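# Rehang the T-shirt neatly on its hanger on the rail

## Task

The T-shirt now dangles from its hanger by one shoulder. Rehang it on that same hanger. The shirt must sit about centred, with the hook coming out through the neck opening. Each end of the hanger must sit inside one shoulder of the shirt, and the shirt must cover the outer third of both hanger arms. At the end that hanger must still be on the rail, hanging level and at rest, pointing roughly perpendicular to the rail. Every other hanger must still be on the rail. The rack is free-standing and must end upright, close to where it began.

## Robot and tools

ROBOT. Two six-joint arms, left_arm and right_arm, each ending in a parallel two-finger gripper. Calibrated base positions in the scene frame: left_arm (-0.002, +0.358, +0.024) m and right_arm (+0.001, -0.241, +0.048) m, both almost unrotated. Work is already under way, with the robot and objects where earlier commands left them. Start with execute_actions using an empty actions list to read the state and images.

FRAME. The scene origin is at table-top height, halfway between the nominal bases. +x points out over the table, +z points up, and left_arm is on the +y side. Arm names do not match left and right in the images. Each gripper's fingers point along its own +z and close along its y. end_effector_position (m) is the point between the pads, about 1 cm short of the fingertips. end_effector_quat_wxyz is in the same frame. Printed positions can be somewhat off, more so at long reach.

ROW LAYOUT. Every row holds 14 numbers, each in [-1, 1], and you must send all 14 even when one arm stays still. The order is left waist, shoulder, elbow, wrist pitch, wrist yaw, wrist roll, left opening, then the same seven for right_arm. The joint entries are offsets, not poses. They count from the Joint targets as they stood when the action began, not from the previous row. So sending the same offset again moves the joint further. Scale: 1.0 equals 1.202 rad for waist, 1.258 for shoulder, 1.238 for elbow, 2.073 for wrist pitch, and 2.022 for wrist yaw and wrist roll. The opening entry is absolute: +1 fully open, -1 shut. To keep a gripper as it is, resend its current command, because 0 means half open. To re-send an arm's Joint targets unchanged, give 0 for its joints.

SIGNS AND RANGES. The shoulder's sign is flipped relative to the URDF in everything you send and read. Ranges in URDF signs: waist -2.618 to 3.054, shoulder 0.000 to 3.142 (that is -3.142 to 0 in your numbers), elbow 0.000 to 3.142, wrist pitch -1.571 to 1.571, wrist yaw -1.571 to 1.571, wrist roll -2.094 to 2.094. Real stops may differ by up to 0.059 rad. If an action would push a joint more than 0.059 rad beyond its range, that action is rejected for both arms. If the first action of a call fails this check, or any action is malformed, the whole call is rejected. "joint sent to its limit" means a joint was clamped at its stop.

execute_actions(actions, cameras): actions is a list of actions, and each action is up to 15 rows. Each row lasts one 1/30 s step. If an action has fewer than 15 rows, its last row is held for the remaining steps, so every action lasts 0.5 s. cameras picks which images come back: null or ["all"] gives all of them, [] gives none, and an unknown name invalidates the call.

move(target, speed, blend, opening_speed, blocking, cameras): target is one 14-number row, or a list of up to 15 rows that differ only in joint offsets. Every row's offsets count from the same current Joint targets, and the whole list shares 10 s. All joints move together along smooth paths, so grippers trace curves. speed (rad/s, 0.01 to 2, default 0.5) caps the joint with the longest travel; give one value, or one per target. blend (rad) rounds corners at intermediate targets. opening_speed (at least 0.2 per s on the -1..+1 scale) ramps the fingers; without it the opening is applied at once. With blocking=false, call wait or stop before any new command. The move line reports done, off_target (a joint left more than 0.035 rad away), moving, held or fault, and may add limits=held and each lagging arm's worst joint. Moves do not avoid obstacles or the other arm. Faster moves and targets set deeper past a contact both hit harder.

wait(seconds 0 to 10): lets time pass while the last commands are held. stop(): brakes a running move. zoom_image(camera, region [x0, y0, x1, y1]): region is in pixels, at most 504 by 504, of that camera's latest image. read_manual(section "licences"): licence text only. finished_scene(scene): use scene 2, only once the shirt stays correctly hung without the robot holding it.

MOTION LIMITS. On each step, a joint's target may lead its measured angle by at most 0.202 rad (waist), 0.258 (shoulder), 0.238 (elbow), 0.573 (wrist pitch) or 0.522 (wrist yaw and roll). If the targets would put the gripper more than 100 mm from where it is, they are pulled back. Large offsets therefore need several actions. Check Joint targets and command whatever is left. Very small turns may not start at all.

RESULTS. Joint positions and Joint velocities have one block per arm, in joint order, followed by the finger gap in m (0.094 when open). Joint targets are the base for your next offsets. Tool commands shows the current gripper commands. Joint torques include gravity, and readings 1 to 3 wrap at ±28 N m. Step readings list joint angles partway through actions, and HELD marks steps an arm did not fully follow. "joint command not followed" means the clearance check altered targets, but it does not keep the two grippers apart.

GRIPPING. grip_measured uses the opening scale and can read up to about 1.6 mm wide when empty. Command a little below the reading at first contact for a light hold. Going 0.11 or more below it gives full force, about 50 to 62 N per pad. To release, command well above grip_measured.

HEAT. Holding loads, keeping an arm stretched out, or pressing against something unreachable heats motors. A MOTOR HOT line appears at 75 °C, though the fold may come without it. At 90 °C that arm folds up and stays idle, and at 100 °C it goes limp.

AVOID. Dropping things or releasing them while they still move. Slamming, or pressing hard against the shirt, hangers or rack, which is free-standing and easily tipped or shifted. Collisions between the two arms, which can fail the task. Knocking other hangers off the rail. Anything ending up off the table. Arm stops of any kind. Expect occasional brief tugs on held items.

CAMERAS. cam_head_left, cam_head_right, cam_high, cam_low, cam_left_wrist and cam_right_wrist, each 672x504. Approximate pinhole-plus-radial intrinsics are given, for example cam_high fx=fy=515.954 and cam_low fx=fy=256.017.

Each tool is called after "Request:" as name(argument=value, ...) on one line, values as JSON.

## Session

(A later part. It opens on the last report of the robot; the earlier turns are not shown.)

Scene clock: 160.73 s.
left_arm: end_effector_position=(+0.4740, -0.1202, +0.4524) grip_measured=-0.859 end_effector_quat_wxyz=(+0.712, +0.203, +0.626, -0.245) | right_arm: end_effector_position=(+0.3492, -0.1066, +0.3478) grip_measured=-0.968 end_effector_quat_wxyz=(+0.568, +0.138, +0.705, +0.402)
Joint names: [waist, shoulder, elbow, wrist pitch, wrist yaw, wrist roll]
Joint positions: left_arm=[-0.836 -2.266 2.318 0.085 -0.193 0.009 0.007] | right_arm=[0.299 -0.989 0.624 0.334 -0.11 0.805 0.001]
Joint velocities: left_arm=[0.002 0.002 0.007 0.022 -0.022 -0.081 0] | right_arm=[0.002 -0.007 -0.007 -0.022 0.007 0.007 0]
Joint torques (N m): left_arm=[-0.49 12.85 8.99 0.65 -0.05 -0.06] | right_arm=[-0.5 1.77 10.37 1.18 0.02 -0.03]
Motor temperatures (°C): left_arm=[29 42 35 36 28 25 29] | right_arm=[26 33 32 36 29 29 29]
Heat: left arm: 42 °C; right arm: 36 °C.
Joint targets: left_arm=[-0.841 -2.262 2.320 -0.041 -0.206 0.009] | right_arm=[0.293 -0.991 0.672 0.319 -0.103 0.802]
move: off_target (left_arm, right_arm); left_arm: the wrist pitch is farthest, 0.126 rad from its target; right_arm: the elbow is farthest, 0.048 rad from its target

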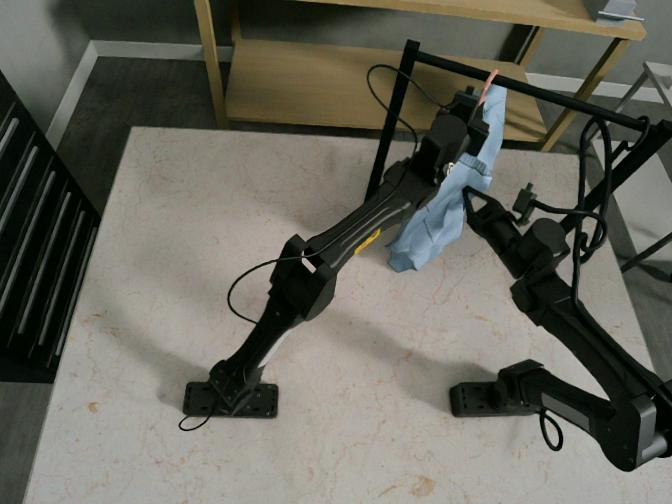

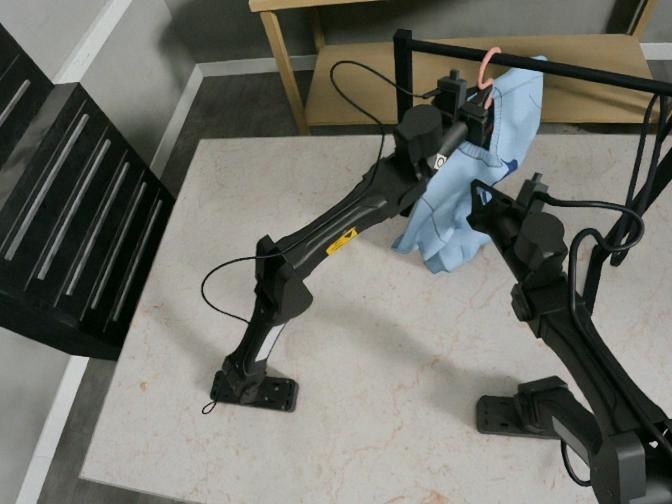

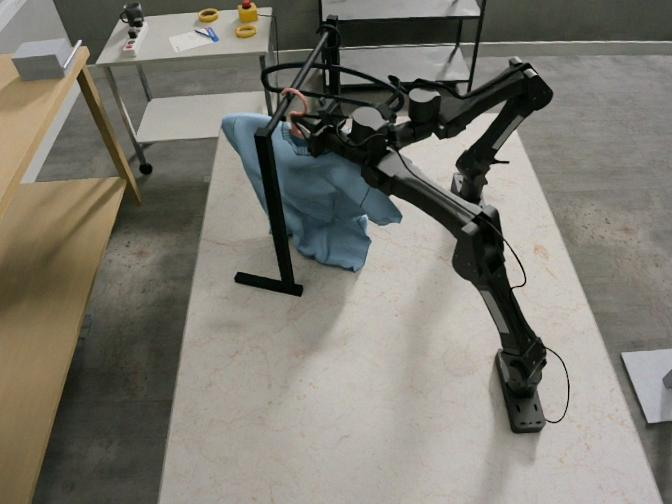

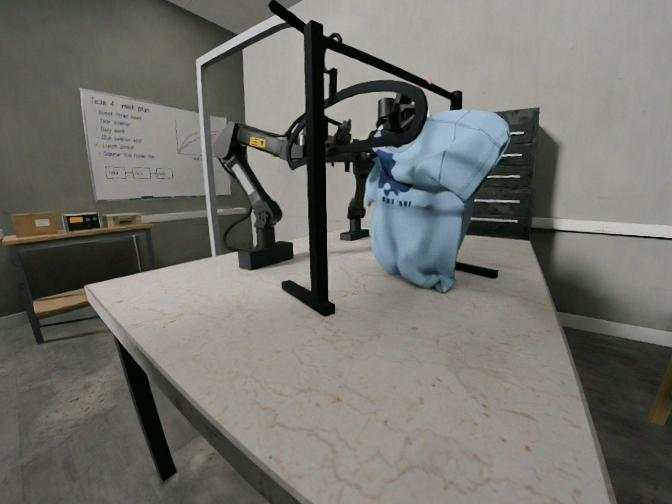

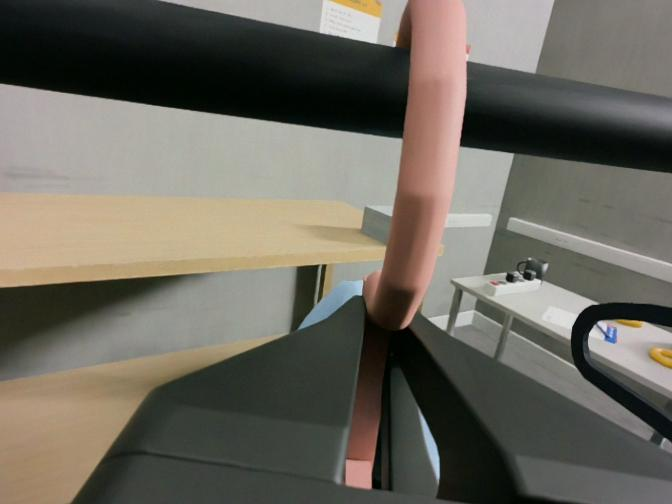

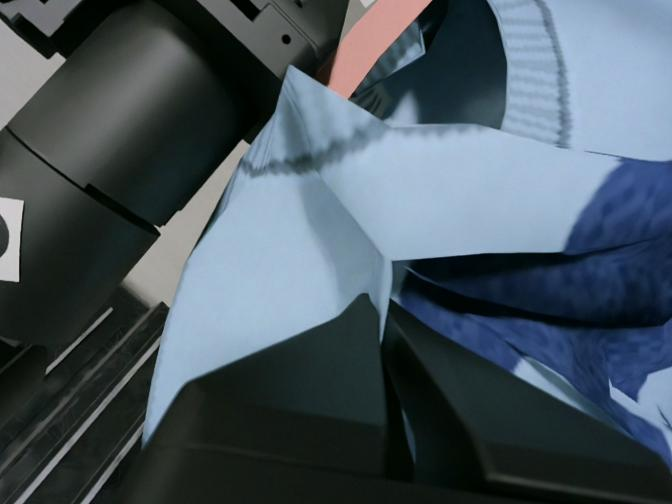

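Request:
move(target=[0,0,0,0,0,0,-0.95,0,0,0,0,0,0,-0.5], opening_speed=0.4, cameras=[])

Request:
move(target=[0,0,0,0,0,0,-0.95,-0.15,0.0,-0.16,0.05,0,0,-0.5], speed=0.3)

Request:
zoom_image(camera="cam_head_right", region=[380, 60, 560, 270])

Request:
zoom_image(camera="cam_high", region=[200, 70, 420, 290])

Request:
zoom_image(camera="cam_low", region=[330, 60, 530, 260])

Scene clock: 162.43 s.
left_arm: end_effector_position=(+0.4740, -0.1202, +0.4524) grip_measured=-0.859 end_effector_quat_wxyz=(+0.713, +0.205, +0.625, -0.243) | right_arm: end_effector_position=(+0.3493, -0.1068, +0.3478) grip_measured=-0.502 end_effector_quat_wxyz=(+0.568, +0.139, +0.705, +0.401)
Joint names: [waist, shoulder, elbow, wrist pitch, wrist yaw, wrist roll]
Joint positions: left_arm=[-0.836 -2.266 2.318 0.085 -0.193 0.014 0.007] | right_arm=[0.299 -0.989 0.624 0.334 -0.108 0.805 0.023]
Joint velocities: left_arm=[-0.007 -0.007 -0.007 0.037 -0.007 0.066 -0.001] | right_arm=[0.002 -0.012 0.002 -0.081 -0.051 -0.081 0]
Joint torques (N m): left_arm=[-0.44 13.04 9.07 0.65 -0.05 0.01] | right_arm=[-0.5 1.76 10.37 1.19 0.03 -0.03]
Motor temperatures (°C): left_arm=[29 42 35 36 28 25 29] | right_arm=[26 33 32 36 29 29 29]
Heat: left arm: 42 °C; right arm: 36 °C.
Joint targets: left_arm=[-0.841 -2.262 2.320 -0.041 -0.206 0.009] | right_arm=[0.293 -0.991 0.672 0.319 -0.103 0.802]
move: off_target (left_arm, right_arm); left_arm: the wrist pitch is farthest, 0.126 rad from its target; right_arm: the elbow is farthest, 0.048 rad from its target
No camera images: "cameras" was empty.

Scene clock: 163.77 s.
left_arm: end_effector_position=(+0.4740, -0.1202, +0.4524) grip_measured=-0.859 end_effector_quat_wxyz=(+0.713, +0.205, +0.625, -0.243) | right_arm: end_effector_position=(+0.3596, -0.1754, +0.2892) grip_measured=-0.502 end_effector_quat_wxyz=(+0.571, +0.218, +0.719, +0.330)
Joint names: [waist, shoulder, elbow, wrist pitch, wrist yaw, wrist roll]
Joint positions: left_arm=[-0.836 -2.266 2.318 0.085 -0.193 0.014 0.007] | right_arm=[0.116 -0.989 0.485 0.373 -0.099 0.805 0.023]
Joint velocities: left_arm=[-0.002 -0.002 -0.002 -0.007 -0.051 0.037 0] | right_arm=[0.007 0.002 0.017 0.022 -0.037 0.022 0]
Joint torques (N m): left_arm=[-0.42 12.98 8.95 0.63 -0.09 -0.04] | right_arm=[-0.28 1.66 5.93 1.74 0.02 -0.03]
Motor temperatures (°C): left_arm=[29 42 35 36 28 25 29] | right_arm=[26 33 32 37 29 29 29]
Heat: left arm: 42 °C; right arm: 37 °C.
Joint targets: left_arm=[-0.841 -2.262 2.320 -0.041 -0.206 0.009] | right_arm=[0.113 -0.991 0.474 0.423 -0.103 0.802]
move: off_target (left_arm, right_arm); left_arm: the wrist pitch is farthest, 0.126 rad from its target; right_arm: the wrist pitch is farthest, 0.049 rad from its target

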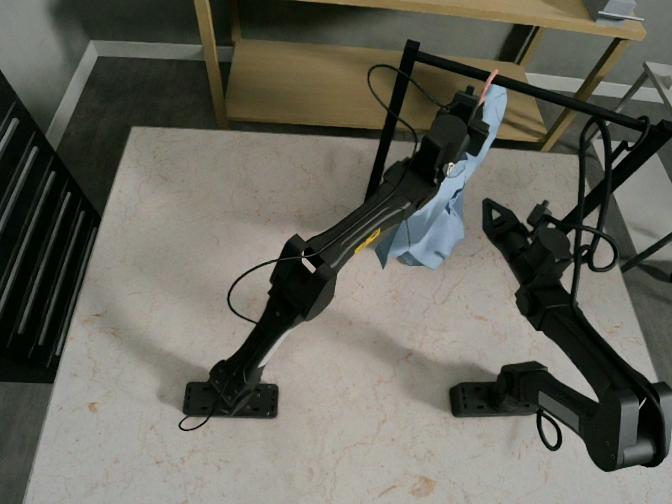

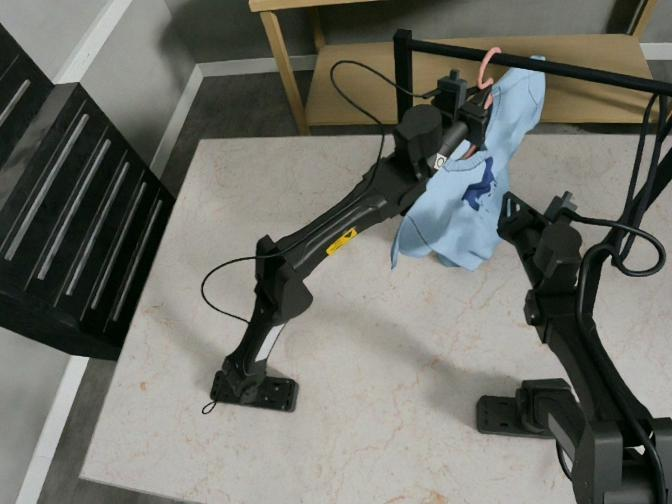

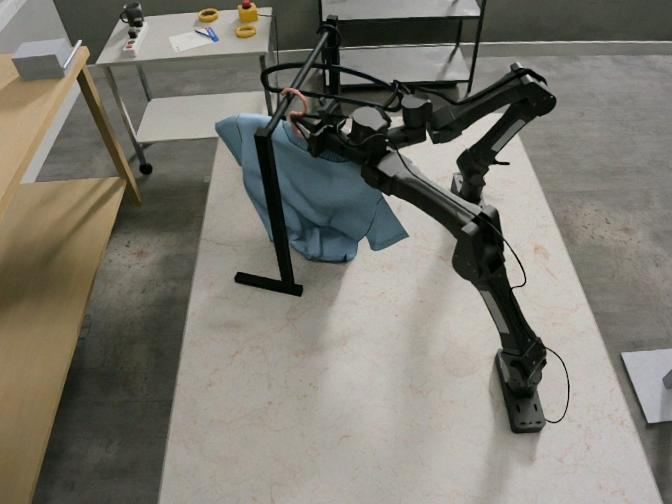

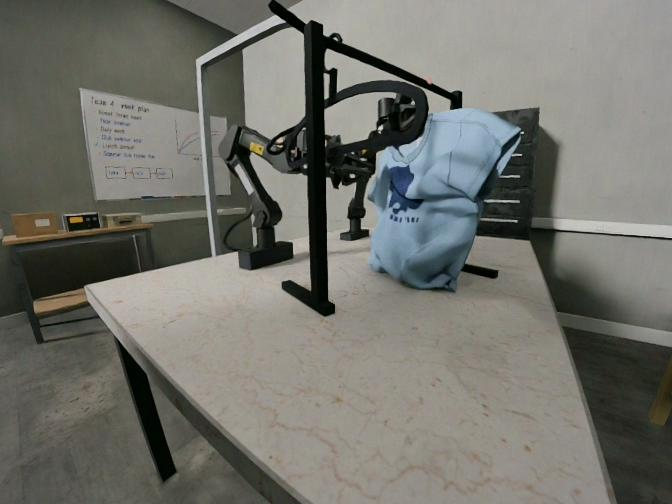

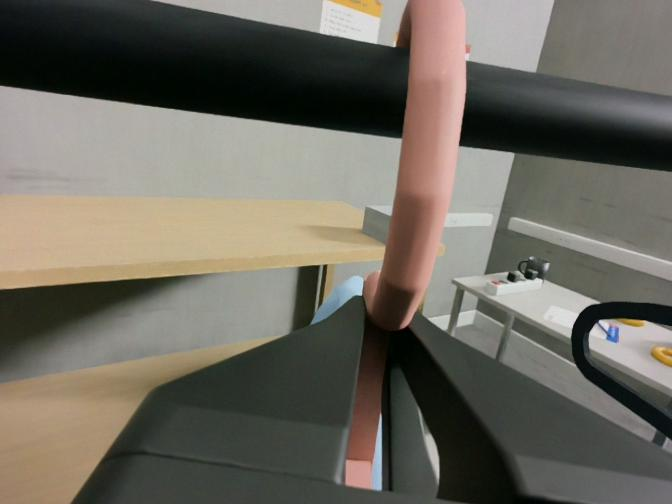

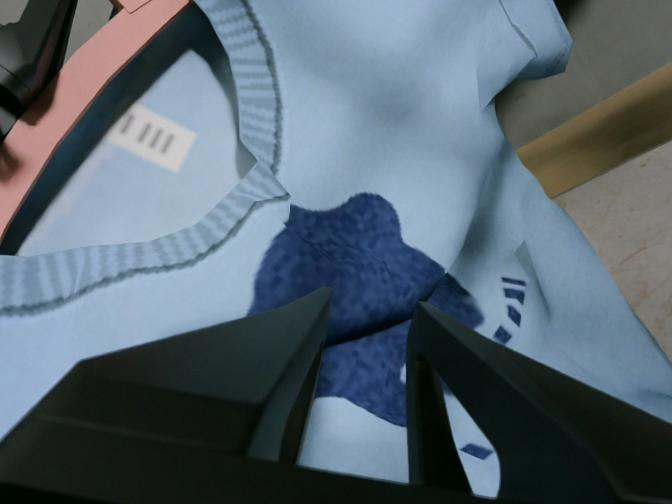

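Scaled by 2.400 from the camera's 672x504 image, which has a finer 960x720 frame.

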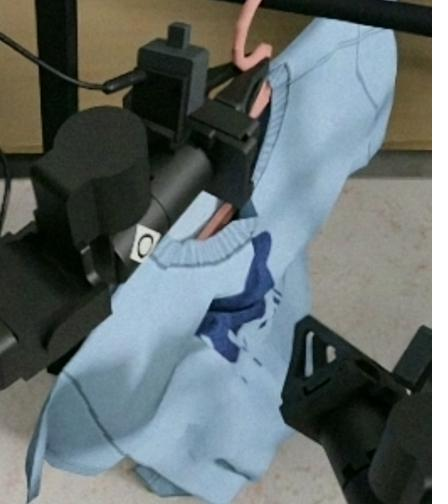

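Scaled by 2.291 from the camera's 672x504 image, which has a finer 960x720 frame.

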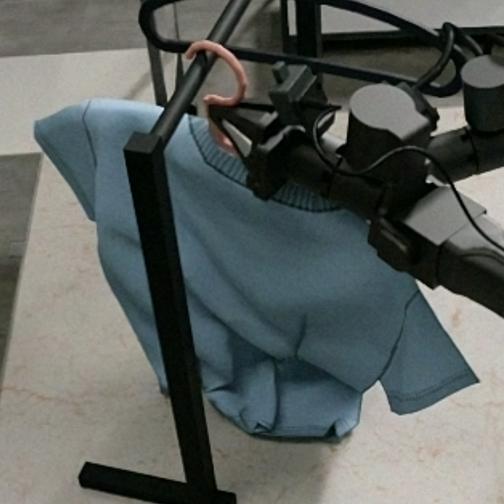

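Scaled by 2.520 from the camera's 672x504 image, which has a finer 960x720 frame.

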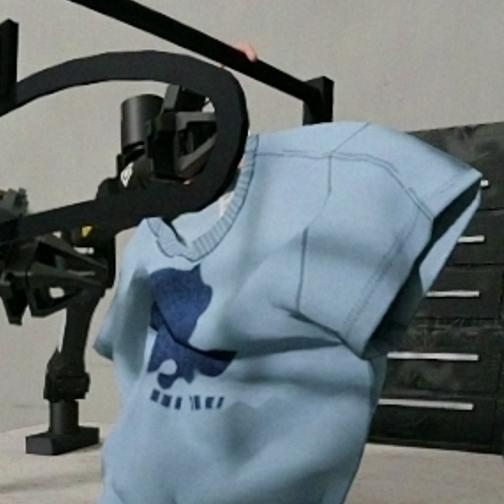

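Request:
move(target=[0,-0.017,0.106,-0.095,0,0,-0.95,0,0,0,0,0,0,-0.5], speed=0.2)

Request:
zoom_image(camera="cam_high", region=[200, 70, 420, 290])

Scene clock: 165.53 s.
left_arm: end_effector_position=(+0.4687, -0.1143, +0.4548) grip_measured=-0.859 end_effector_quat_wxyz=(+0.683, +0.223, +0.658, -0.226) | right_arm: end_effector_position=(+0.3596, -0.1754, +0.2896) grip_measured=-0.502 end_effector_quat_wxyz=(+0.572, +0.218, +0.719, +0.330)
Joint names: [waist, shoulder, elbow, wrist pitch, wrist yaw, wrist roll]
Joint positions: left_arm=[-0.836 -2.266 2.435 -0.135 -0.193 0.014 0.007] | right_arm=[0.116 -0.989 0.485 0.375 -0.099 0.805 0.023]
Joint velocities: left_arm=[0.002 0.012 -0.007 0.007 0.022 -0.051 -0.001] | right_arm=[0.002 0.017 -0.002 -0.037 0.022 -0.037 -0.002]
Joint torques (N m): left_arm=[-0.24 11.11 10.29 0.95 -0.08 -0.04] | right_arm=[-0.28 1.65 5.91 1.76 0.02 -0.03]
Motor temperatures (°C): left_arm=[29 41 35 36 28 25 29] | right_arm=[26 33 32 37 29 29 29]
Heat: left arm: 41 °C; right arm: 37 °C.
Joint targets: left_arm=[-0.841 -2.284 2.451 -0.238 -0.206 0.009] | right_arm=[0.113 -0.991 0.474 0.423 -0.103 0.802]
move: off_target (left_arm, right_arm); left_arm: the wrist pitch is farthest, 0.103 rad from its target; right_arm: the wrist pitch is farthest, 0.048 rad from its target

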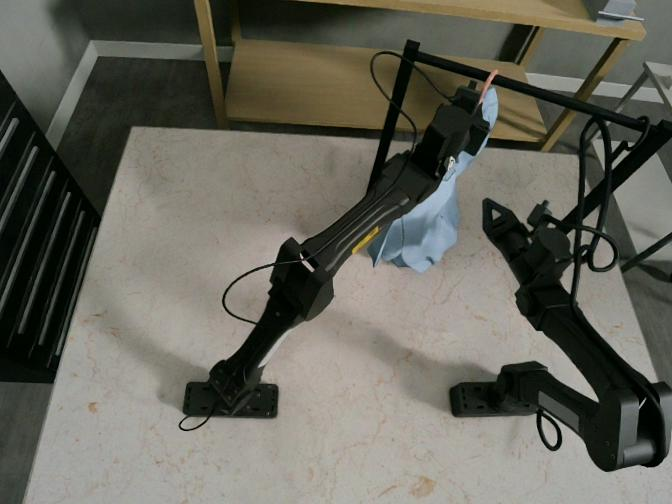

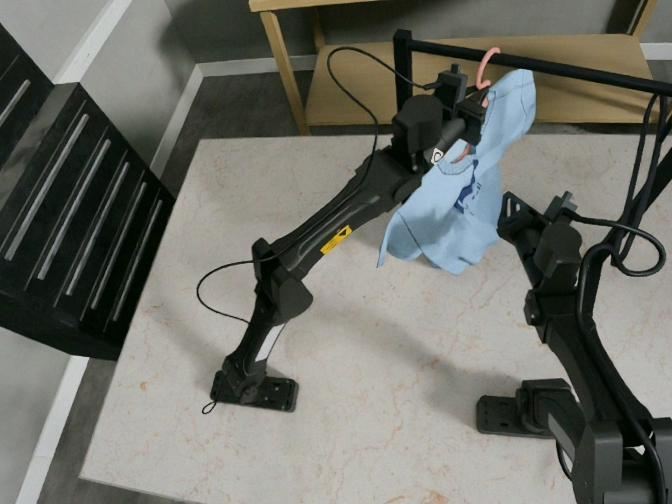

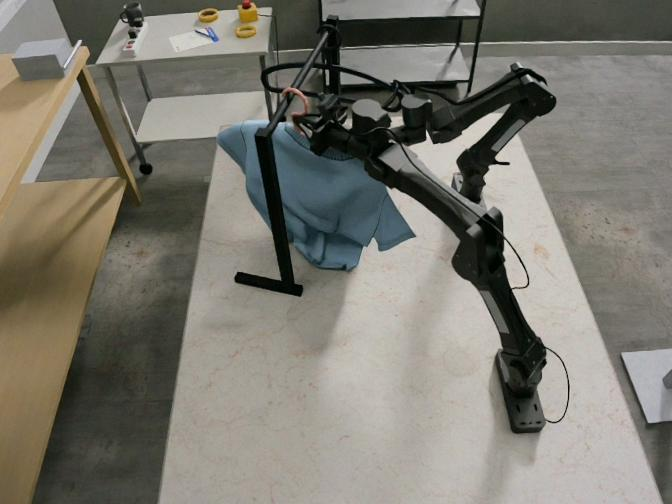

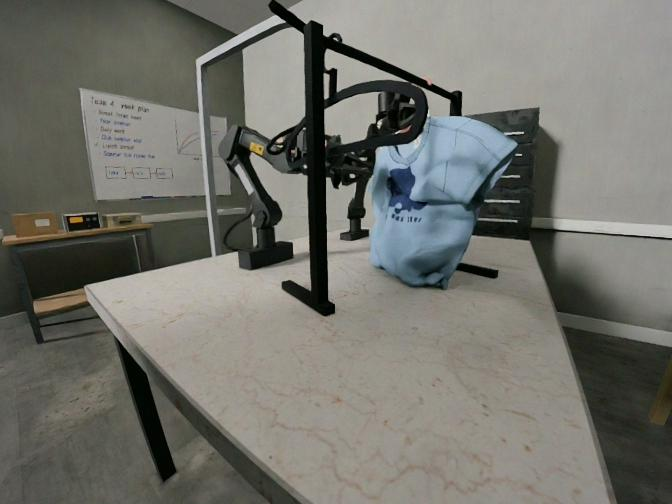

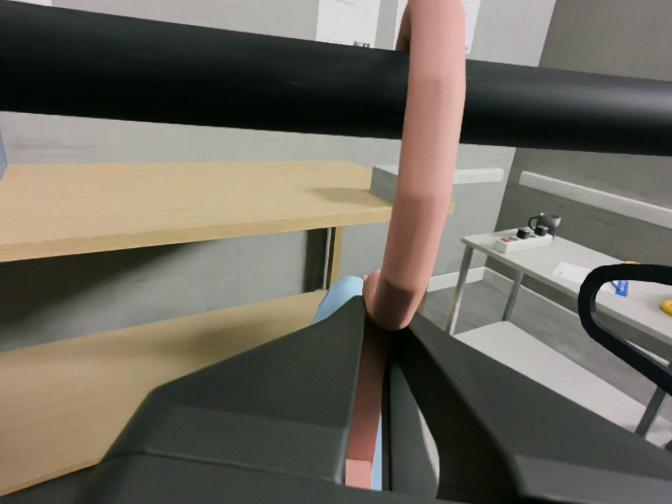

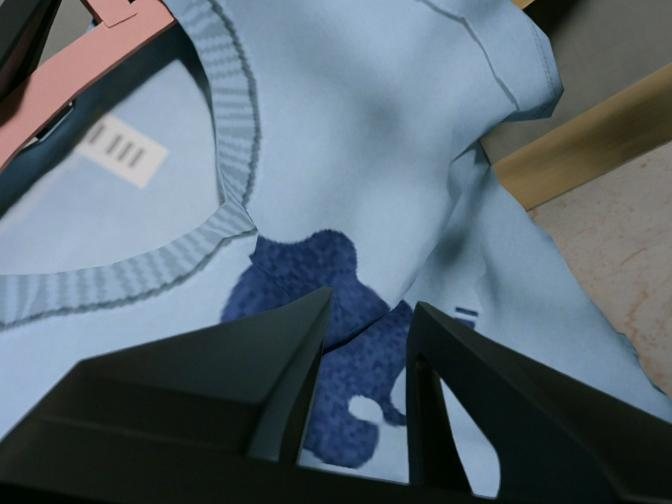

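Scaled by 2.291 from the camera's 672x504 image, which has a finer 960x720 frame.

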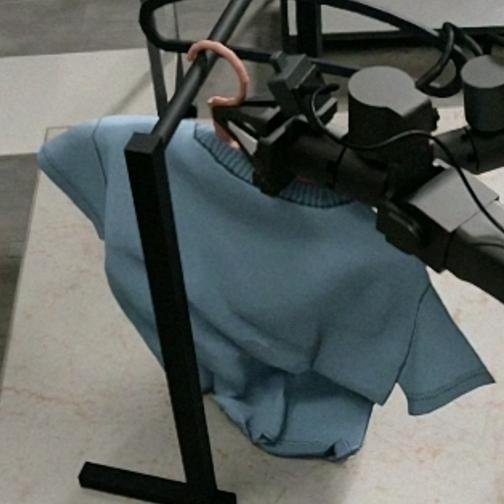

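Request:
move(target=[0,0,0,0,0,0,-0.6,0,0,0,0,0,0,-0.5], opening_speed=0.3)

Request:
zoom_image(camera="cam_high", region=[200, 70, 420, 290])

Scene clock: 167.43 s.
left_arm: end_effector_position=(+0.4689, -0.1141, +0.4410) grip_measured=-0.603 end_effector_quat_wxyz=(+0.665, +0.231, +0.676, -0.217) | right_arm: end_effector_position=(+0.3596, -0.1754, +0.2896) grip_measured=-0.502 end_effector_quat_wxyz=(+0.572, +0.218, +0.719, +0.330)
Joint names: [waist, shoulder, elbow, wrist pitch, wrist yaw, wrist roll]
Joint positions: left_arm=[-0.836 -2.266 2.435 -0.191 -0.195 0.009 0.019] | right_arm=[0.116 -0.989 0.485 0.375 -0.099 0.805 0.023]
Joint velocities: left_arm=[-0.012 -0.007 -0.012 -0.022 -0.007 0.022 0] | right_arm=[-0.017 -0.012 -0.012 0.051 -0.022 0.007 0]
Joint torques (N m): left_arm=[-0.5 11.25 10.25 1.48 -0.1 -0.06] | right_arm=[-0.24 1.66 5.94 1.77 0.02 -0.04]
Motor temperatures (°C): left_arm=[29 41 35 36 28 25 29] | right_arm=[26 33 32 38 29 29 29]
Heat: left arm: 41 °C; right arm: 38 °C.
Joint targets: left_arm=[-0.841 -2.284 2.451 -0.238 -0.206 0.009] | right_arm=[0.113 -0.991 0.474 0.423 -0.103 0.802]
move: off_target (left_arm, right_arm); left_arm: the wrist pitch is farthest, 0.047 rad from its target; right_arm: the wrist pitch is farthest, 0.048 rad from its target

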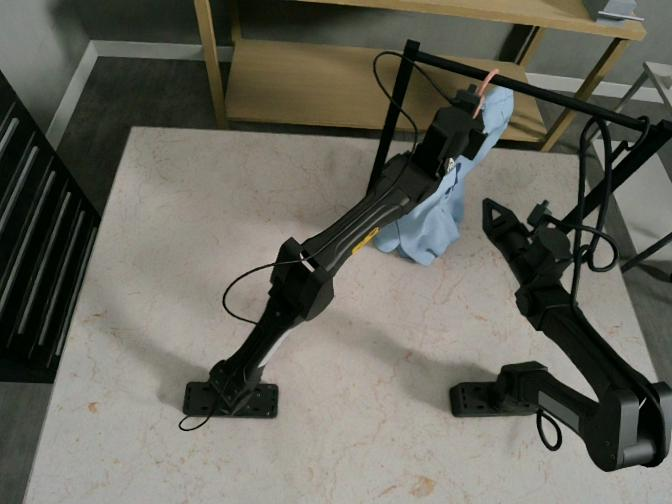

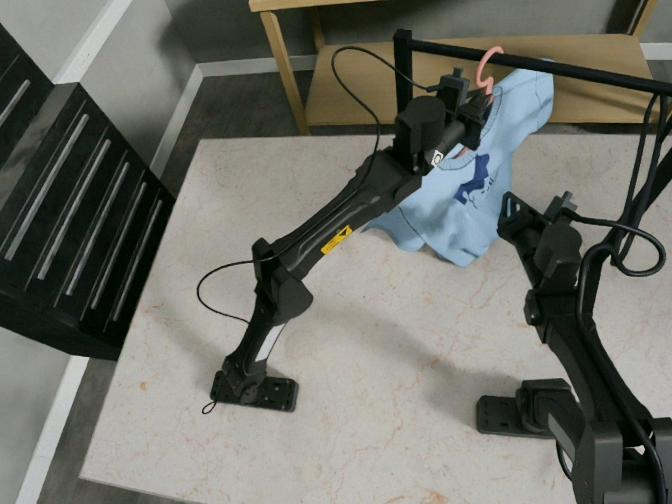

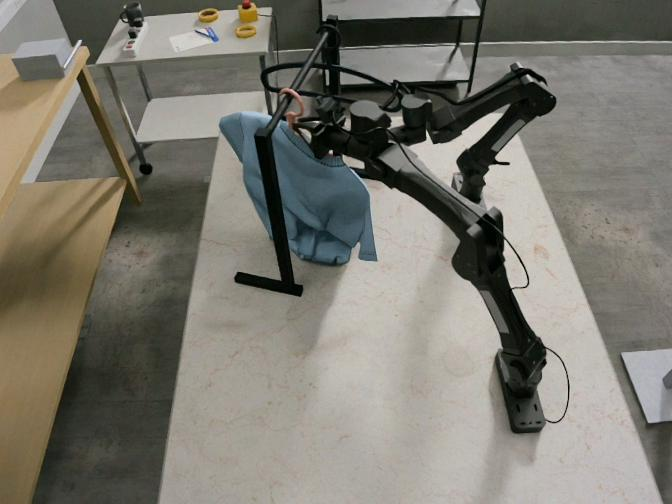

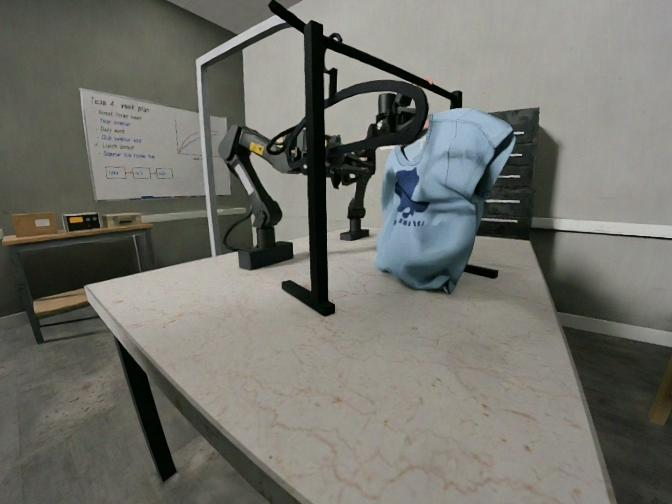

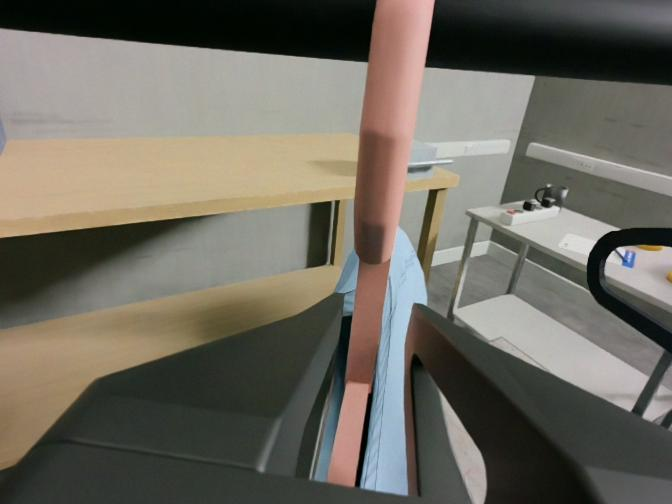

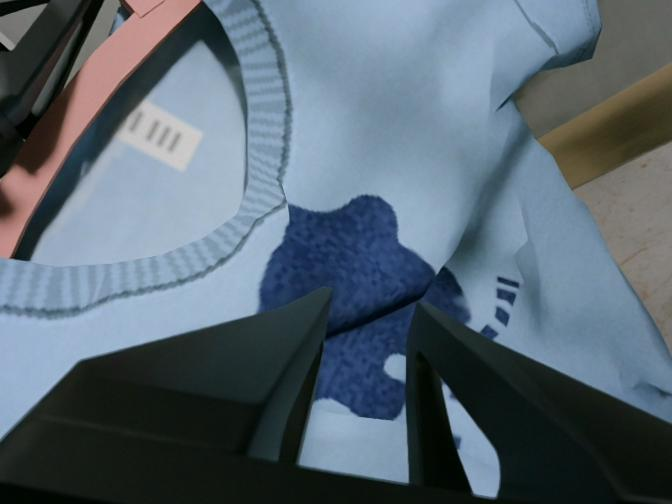

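Scaled by 2.291 from the camera's 672x504 image, which has a finer 960x720 frame.

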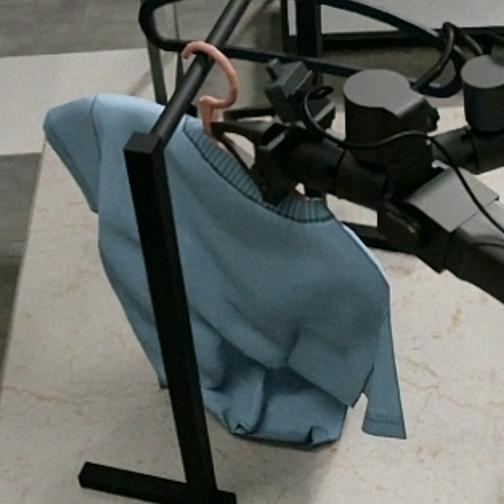

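Request:
move(target=[[-0.0225,0.261,-0.412,0.088,-0.0134,0,-0.6,0,0,0,0,0,0,-0.5],[-0.048,0.457,-0.663,0.119,-0.0287,0,-0.6,0,0,0,0,0,0,-0.5]], speed=0.25, blend=0.1)

Request:
zoom_image(camera="cam_high", region=[200, 70, 420, 290])

Request:
zoom_image(camera="cam_low", region=[330, 60, 530, 260])

Request:
zoom_image(camera="cam_head_right", region=[360, 30, 580, 280])

Scene clock: 171.40 s.
left_arm: end_effector_position=(+0.3794, -0.0481, +0.4165) grip_measured=-0.603 end_effector_quat_wxyz=(+0.638, +0.251, +0.700, -0.199) | right_arm: end_effector_position=(+0.3596, -0.1754, +0.2896) grip_measured=-0.502 end_effector_quat_wxyz=(+0.572, +0.218, +0.719, +0.330)
Joint names: [waist, shoulder, elbow, wrist pitch, wrist yaw, wrist roll]
Joint positions: left_arm=[-0.894 -1.74 1.657 -0.027 -0.25 0.016 0.019] | right_arm=[0.116 -0.989 0.485 0.375 -0.099 0.805 0.023]
Joint velocities: left_arm=[-0.022 -0.002 -0.007 -0.022 -0.037 -0.022 0] | right_arm=[0.002 0.022 0.002 -0.051 -0.022 -0.022 0]
Joint torques (N m): left_arm=[-0.32 11.22 6.74 2.27 -0.17 0] | right_arm=[-0.25 1.68 5.96 1.75 0.01 -0.03]
Motor temperatures (°C): left_arm=[29 42 35 37 28 25 29] | right_arm=[26 33 32 38 29 29 28]
Heat: left arm: 42 °C; right arm: 38 °C.
Joint targets: left_arm=[-0.899 -1.709 1.630 0.008 -0.264 0.009] | right_arm=[0.113 -0.991 0.474 0.423 -0.103 0.802]
move: off_target (left_arm, right_arm); left_arm: the wrist pitch is farthest, 0.036 rad from its target; right_arm: the wrist pitch is farthest, 0.048 rad from its target

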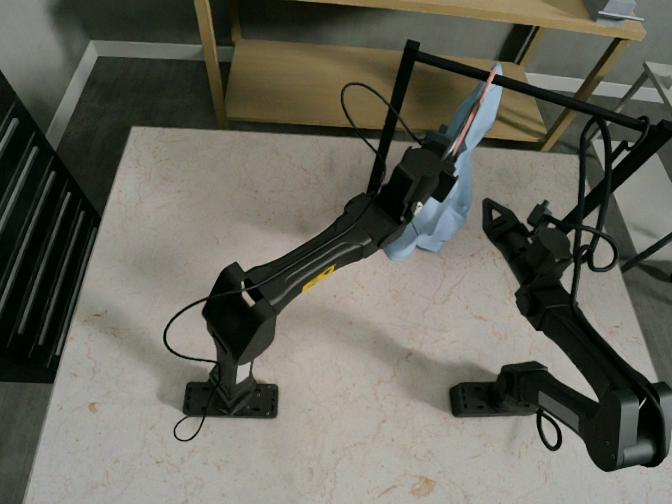

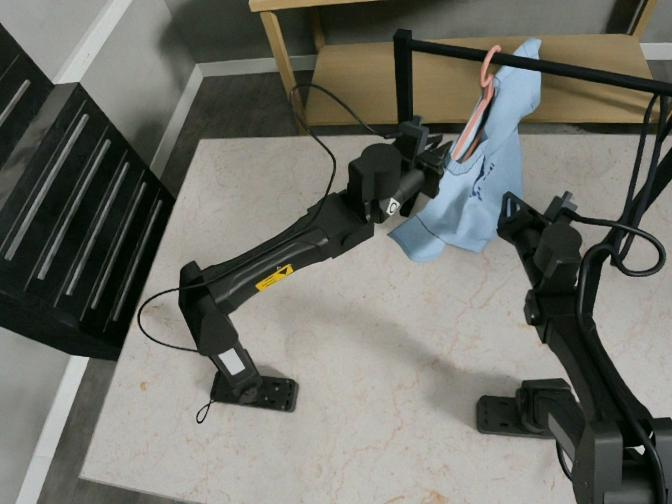

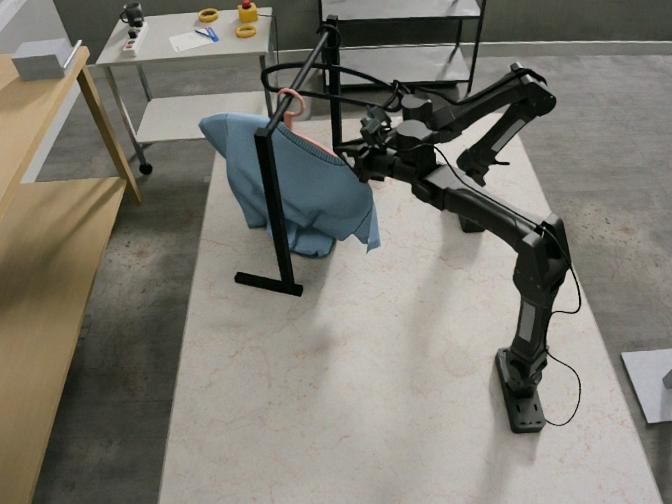

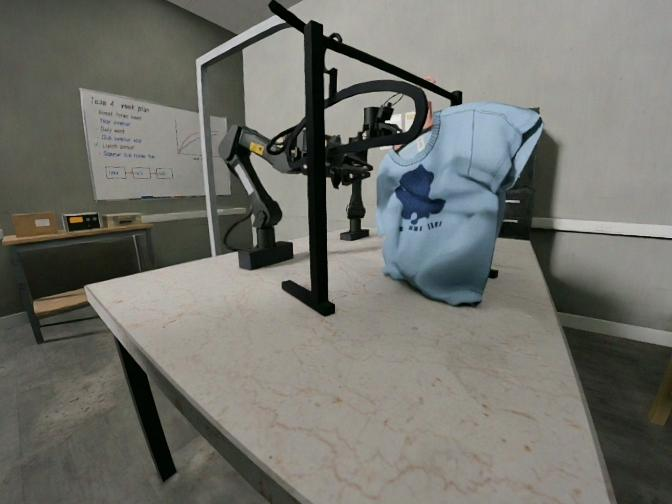

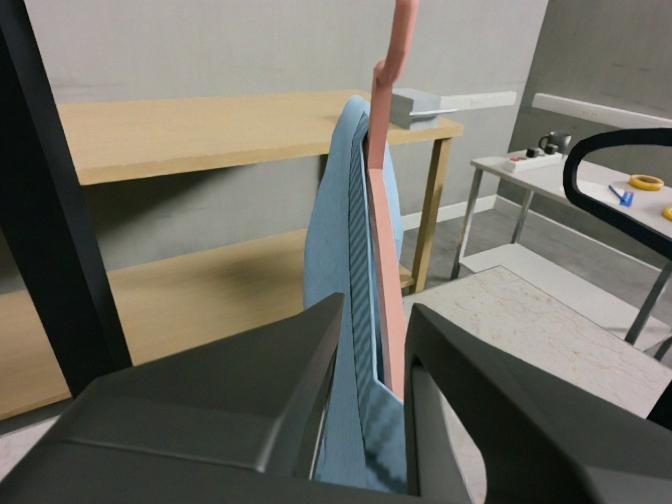

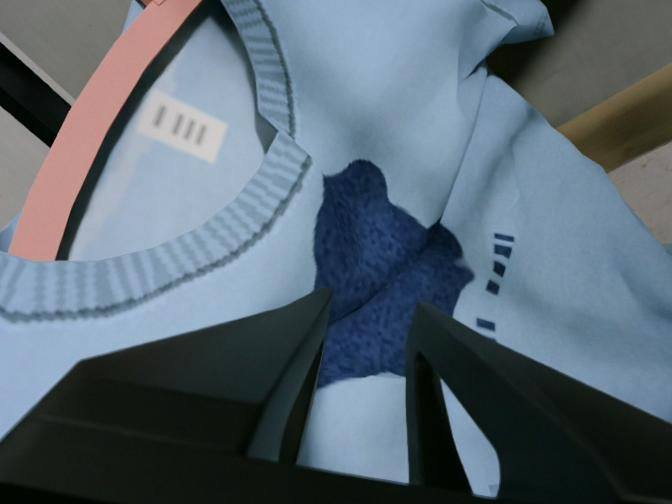

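Scaled by 2.291 from the camera's 672x504 image, which has a finer 960x720 frame.

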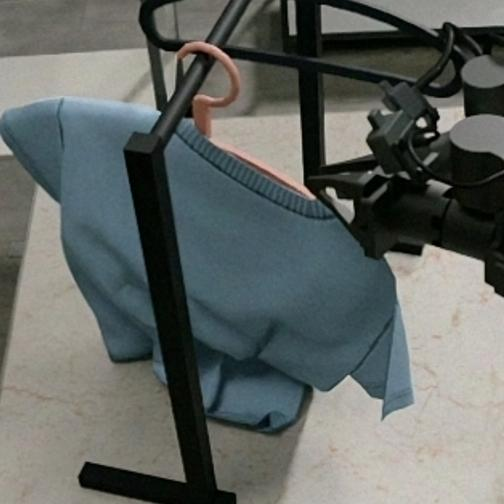

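Scaled by 2.520 from the camera's 672x504 image, which has a finer 960x720 frame.

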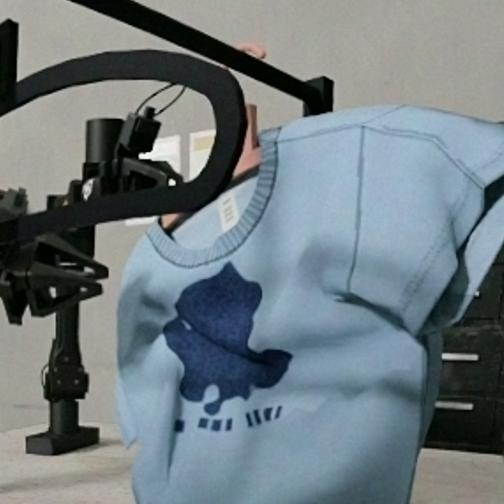

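Scaled by 2.016 from the camera's 672x504 image, which has a finer 960x720 frame.

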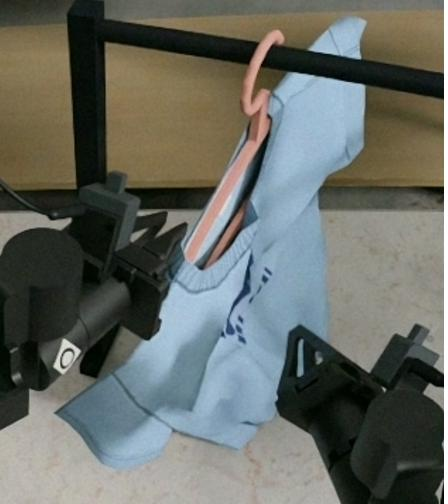

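Request:
move(target=[-0.04,0.25,-0.25,0.06,-0.03,0,-0.6,0,0,0,0,0,0,-0.5], speed=0.3)

Request:
zoom_image(camera="cam_high", region=[200, 70, 420, 290])

Request:
zoom_image(camera="cam_head_right", region=[360, 30, 580, 280])

Scene clock: 173.20 s.
left_arm: end_effector_position=(+0.3176, +0.0127, +0.4553) grip_measured=-0.603 end_effector_quat_wxyz=(+0.683, +0.214, +0.662, -0.221) | right_arm: end_effector_position=(+0.3596, -0.1754, +0.2896) grip_measured=-0.502 end_effector_quat_wxyz=(+0.572, +0.218, +0.719, +0.330)
Joint names: [waist, shoulder, elbow, wrist pitch, wrist yaw, wrist roll]
Joint positions: left_arm=[-0.942 -1.415 1.348 0.099 -0.321 0.009 0.019] | right_arm=[0.116 -0.989 0.485 0.375 -0.099 0.805 0.023]
Joint velocities: left_arm=[-0.002 -0.007 0.002 -0.037 -0.007 0.007 0] | right_arm=[-0.002 0.007 -0.017 0.007 -0.022 -0.037 0]
Joint torques (N m): left_arm=[-0.43 7.24 6.68 2.2 -0.1 -0.04] | right_arm=[-0.28 1.66 5.97 1.75 0.01 -0.03]
Motor temperatures (°C): left_arm=[29 42 35 38 28 25 29] | right_arm=[26 32 32 39 29 29 28]
Heat: left arm: 42 °C; right arm: 39 °C.
Joint targets: left_arm=[-0.947 -1.394 1.321 0.133 -0.325 0.009] | right_arm=[0.113 -0.991 0.474 0.423 -0.103 0.802]
move: off_target (right_arm); right_arm: the wrist pitch is farthest, 0.048 rad from its target

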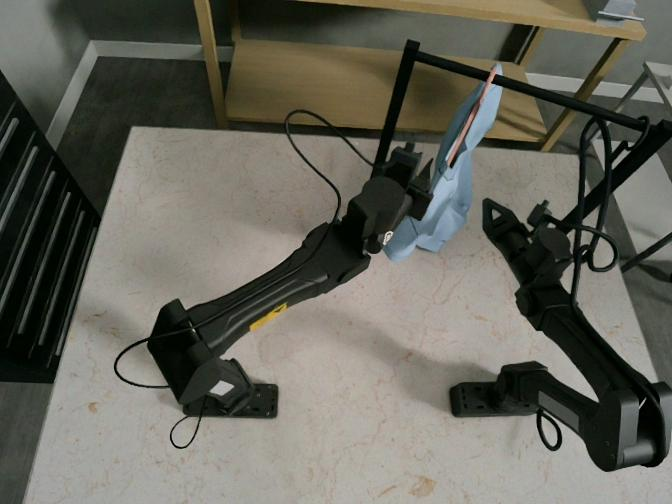

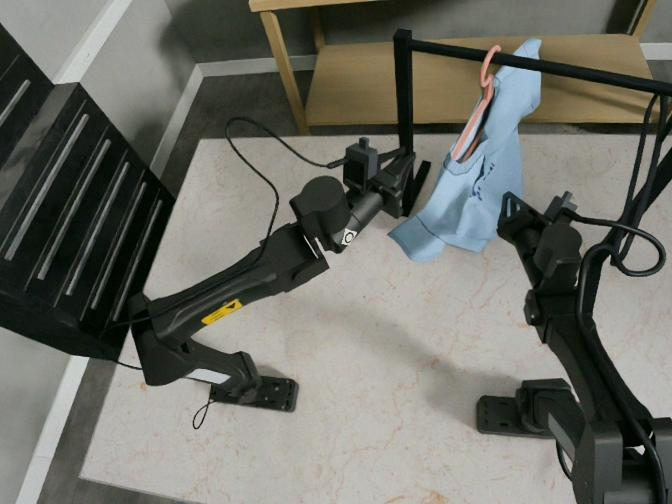

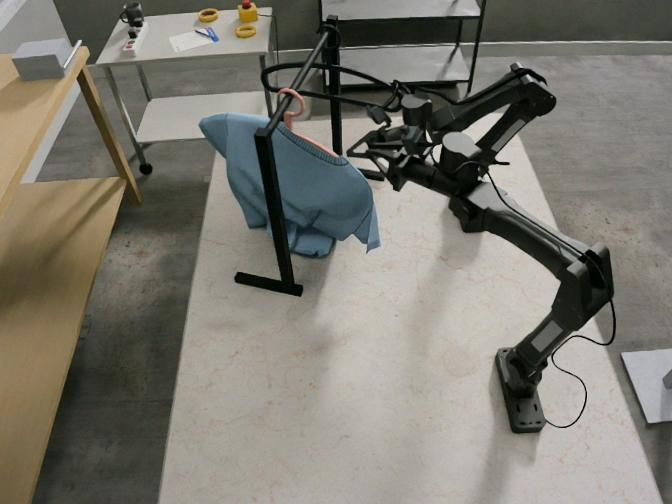

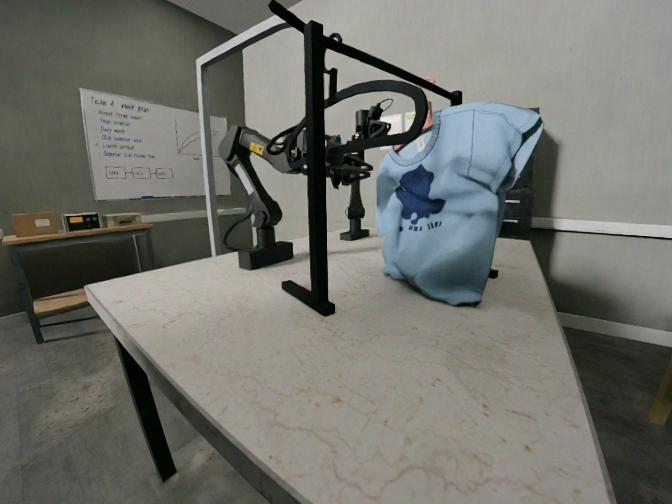

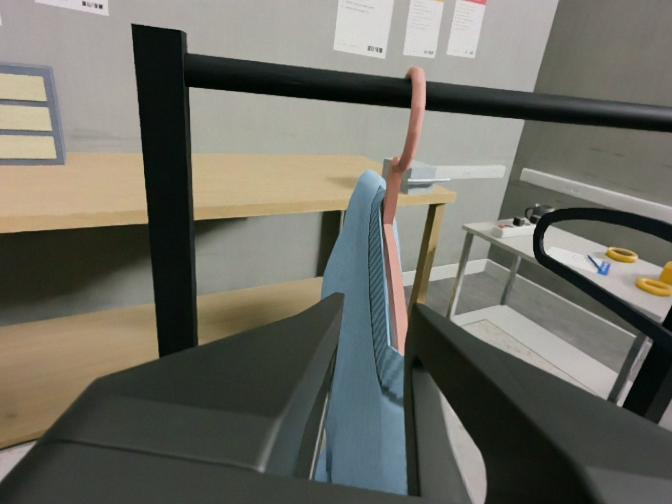

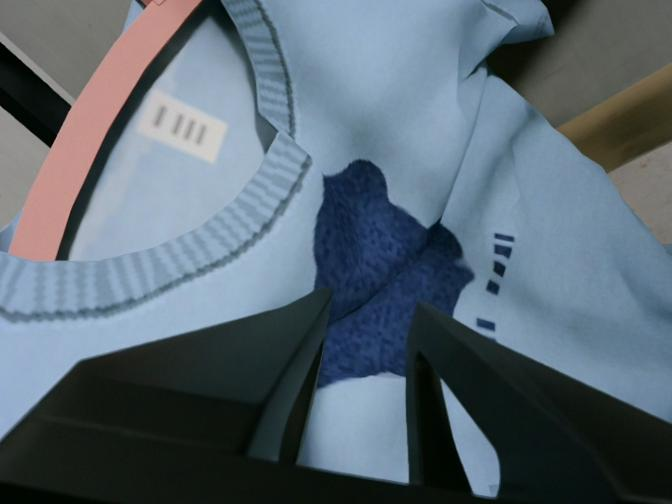

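Scaled by 2.291 from the camera's 672x504 image, which has a finer 960x720 frame.

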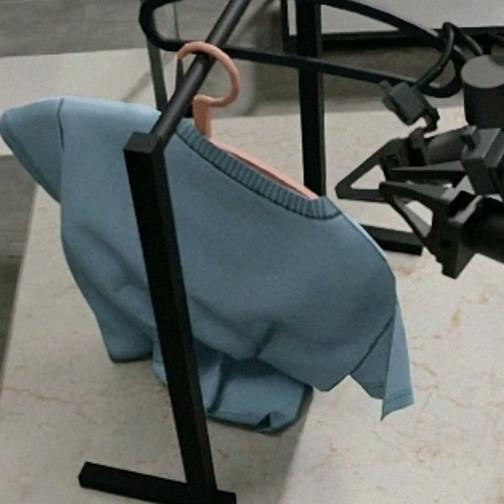

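Scaled by 2.016 from the camera's 672x504 image, which has a finer 960x720 frame.

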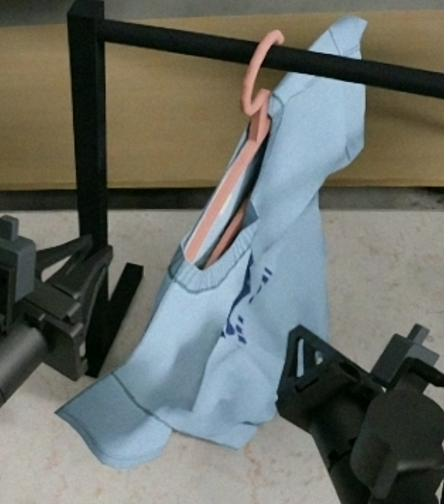

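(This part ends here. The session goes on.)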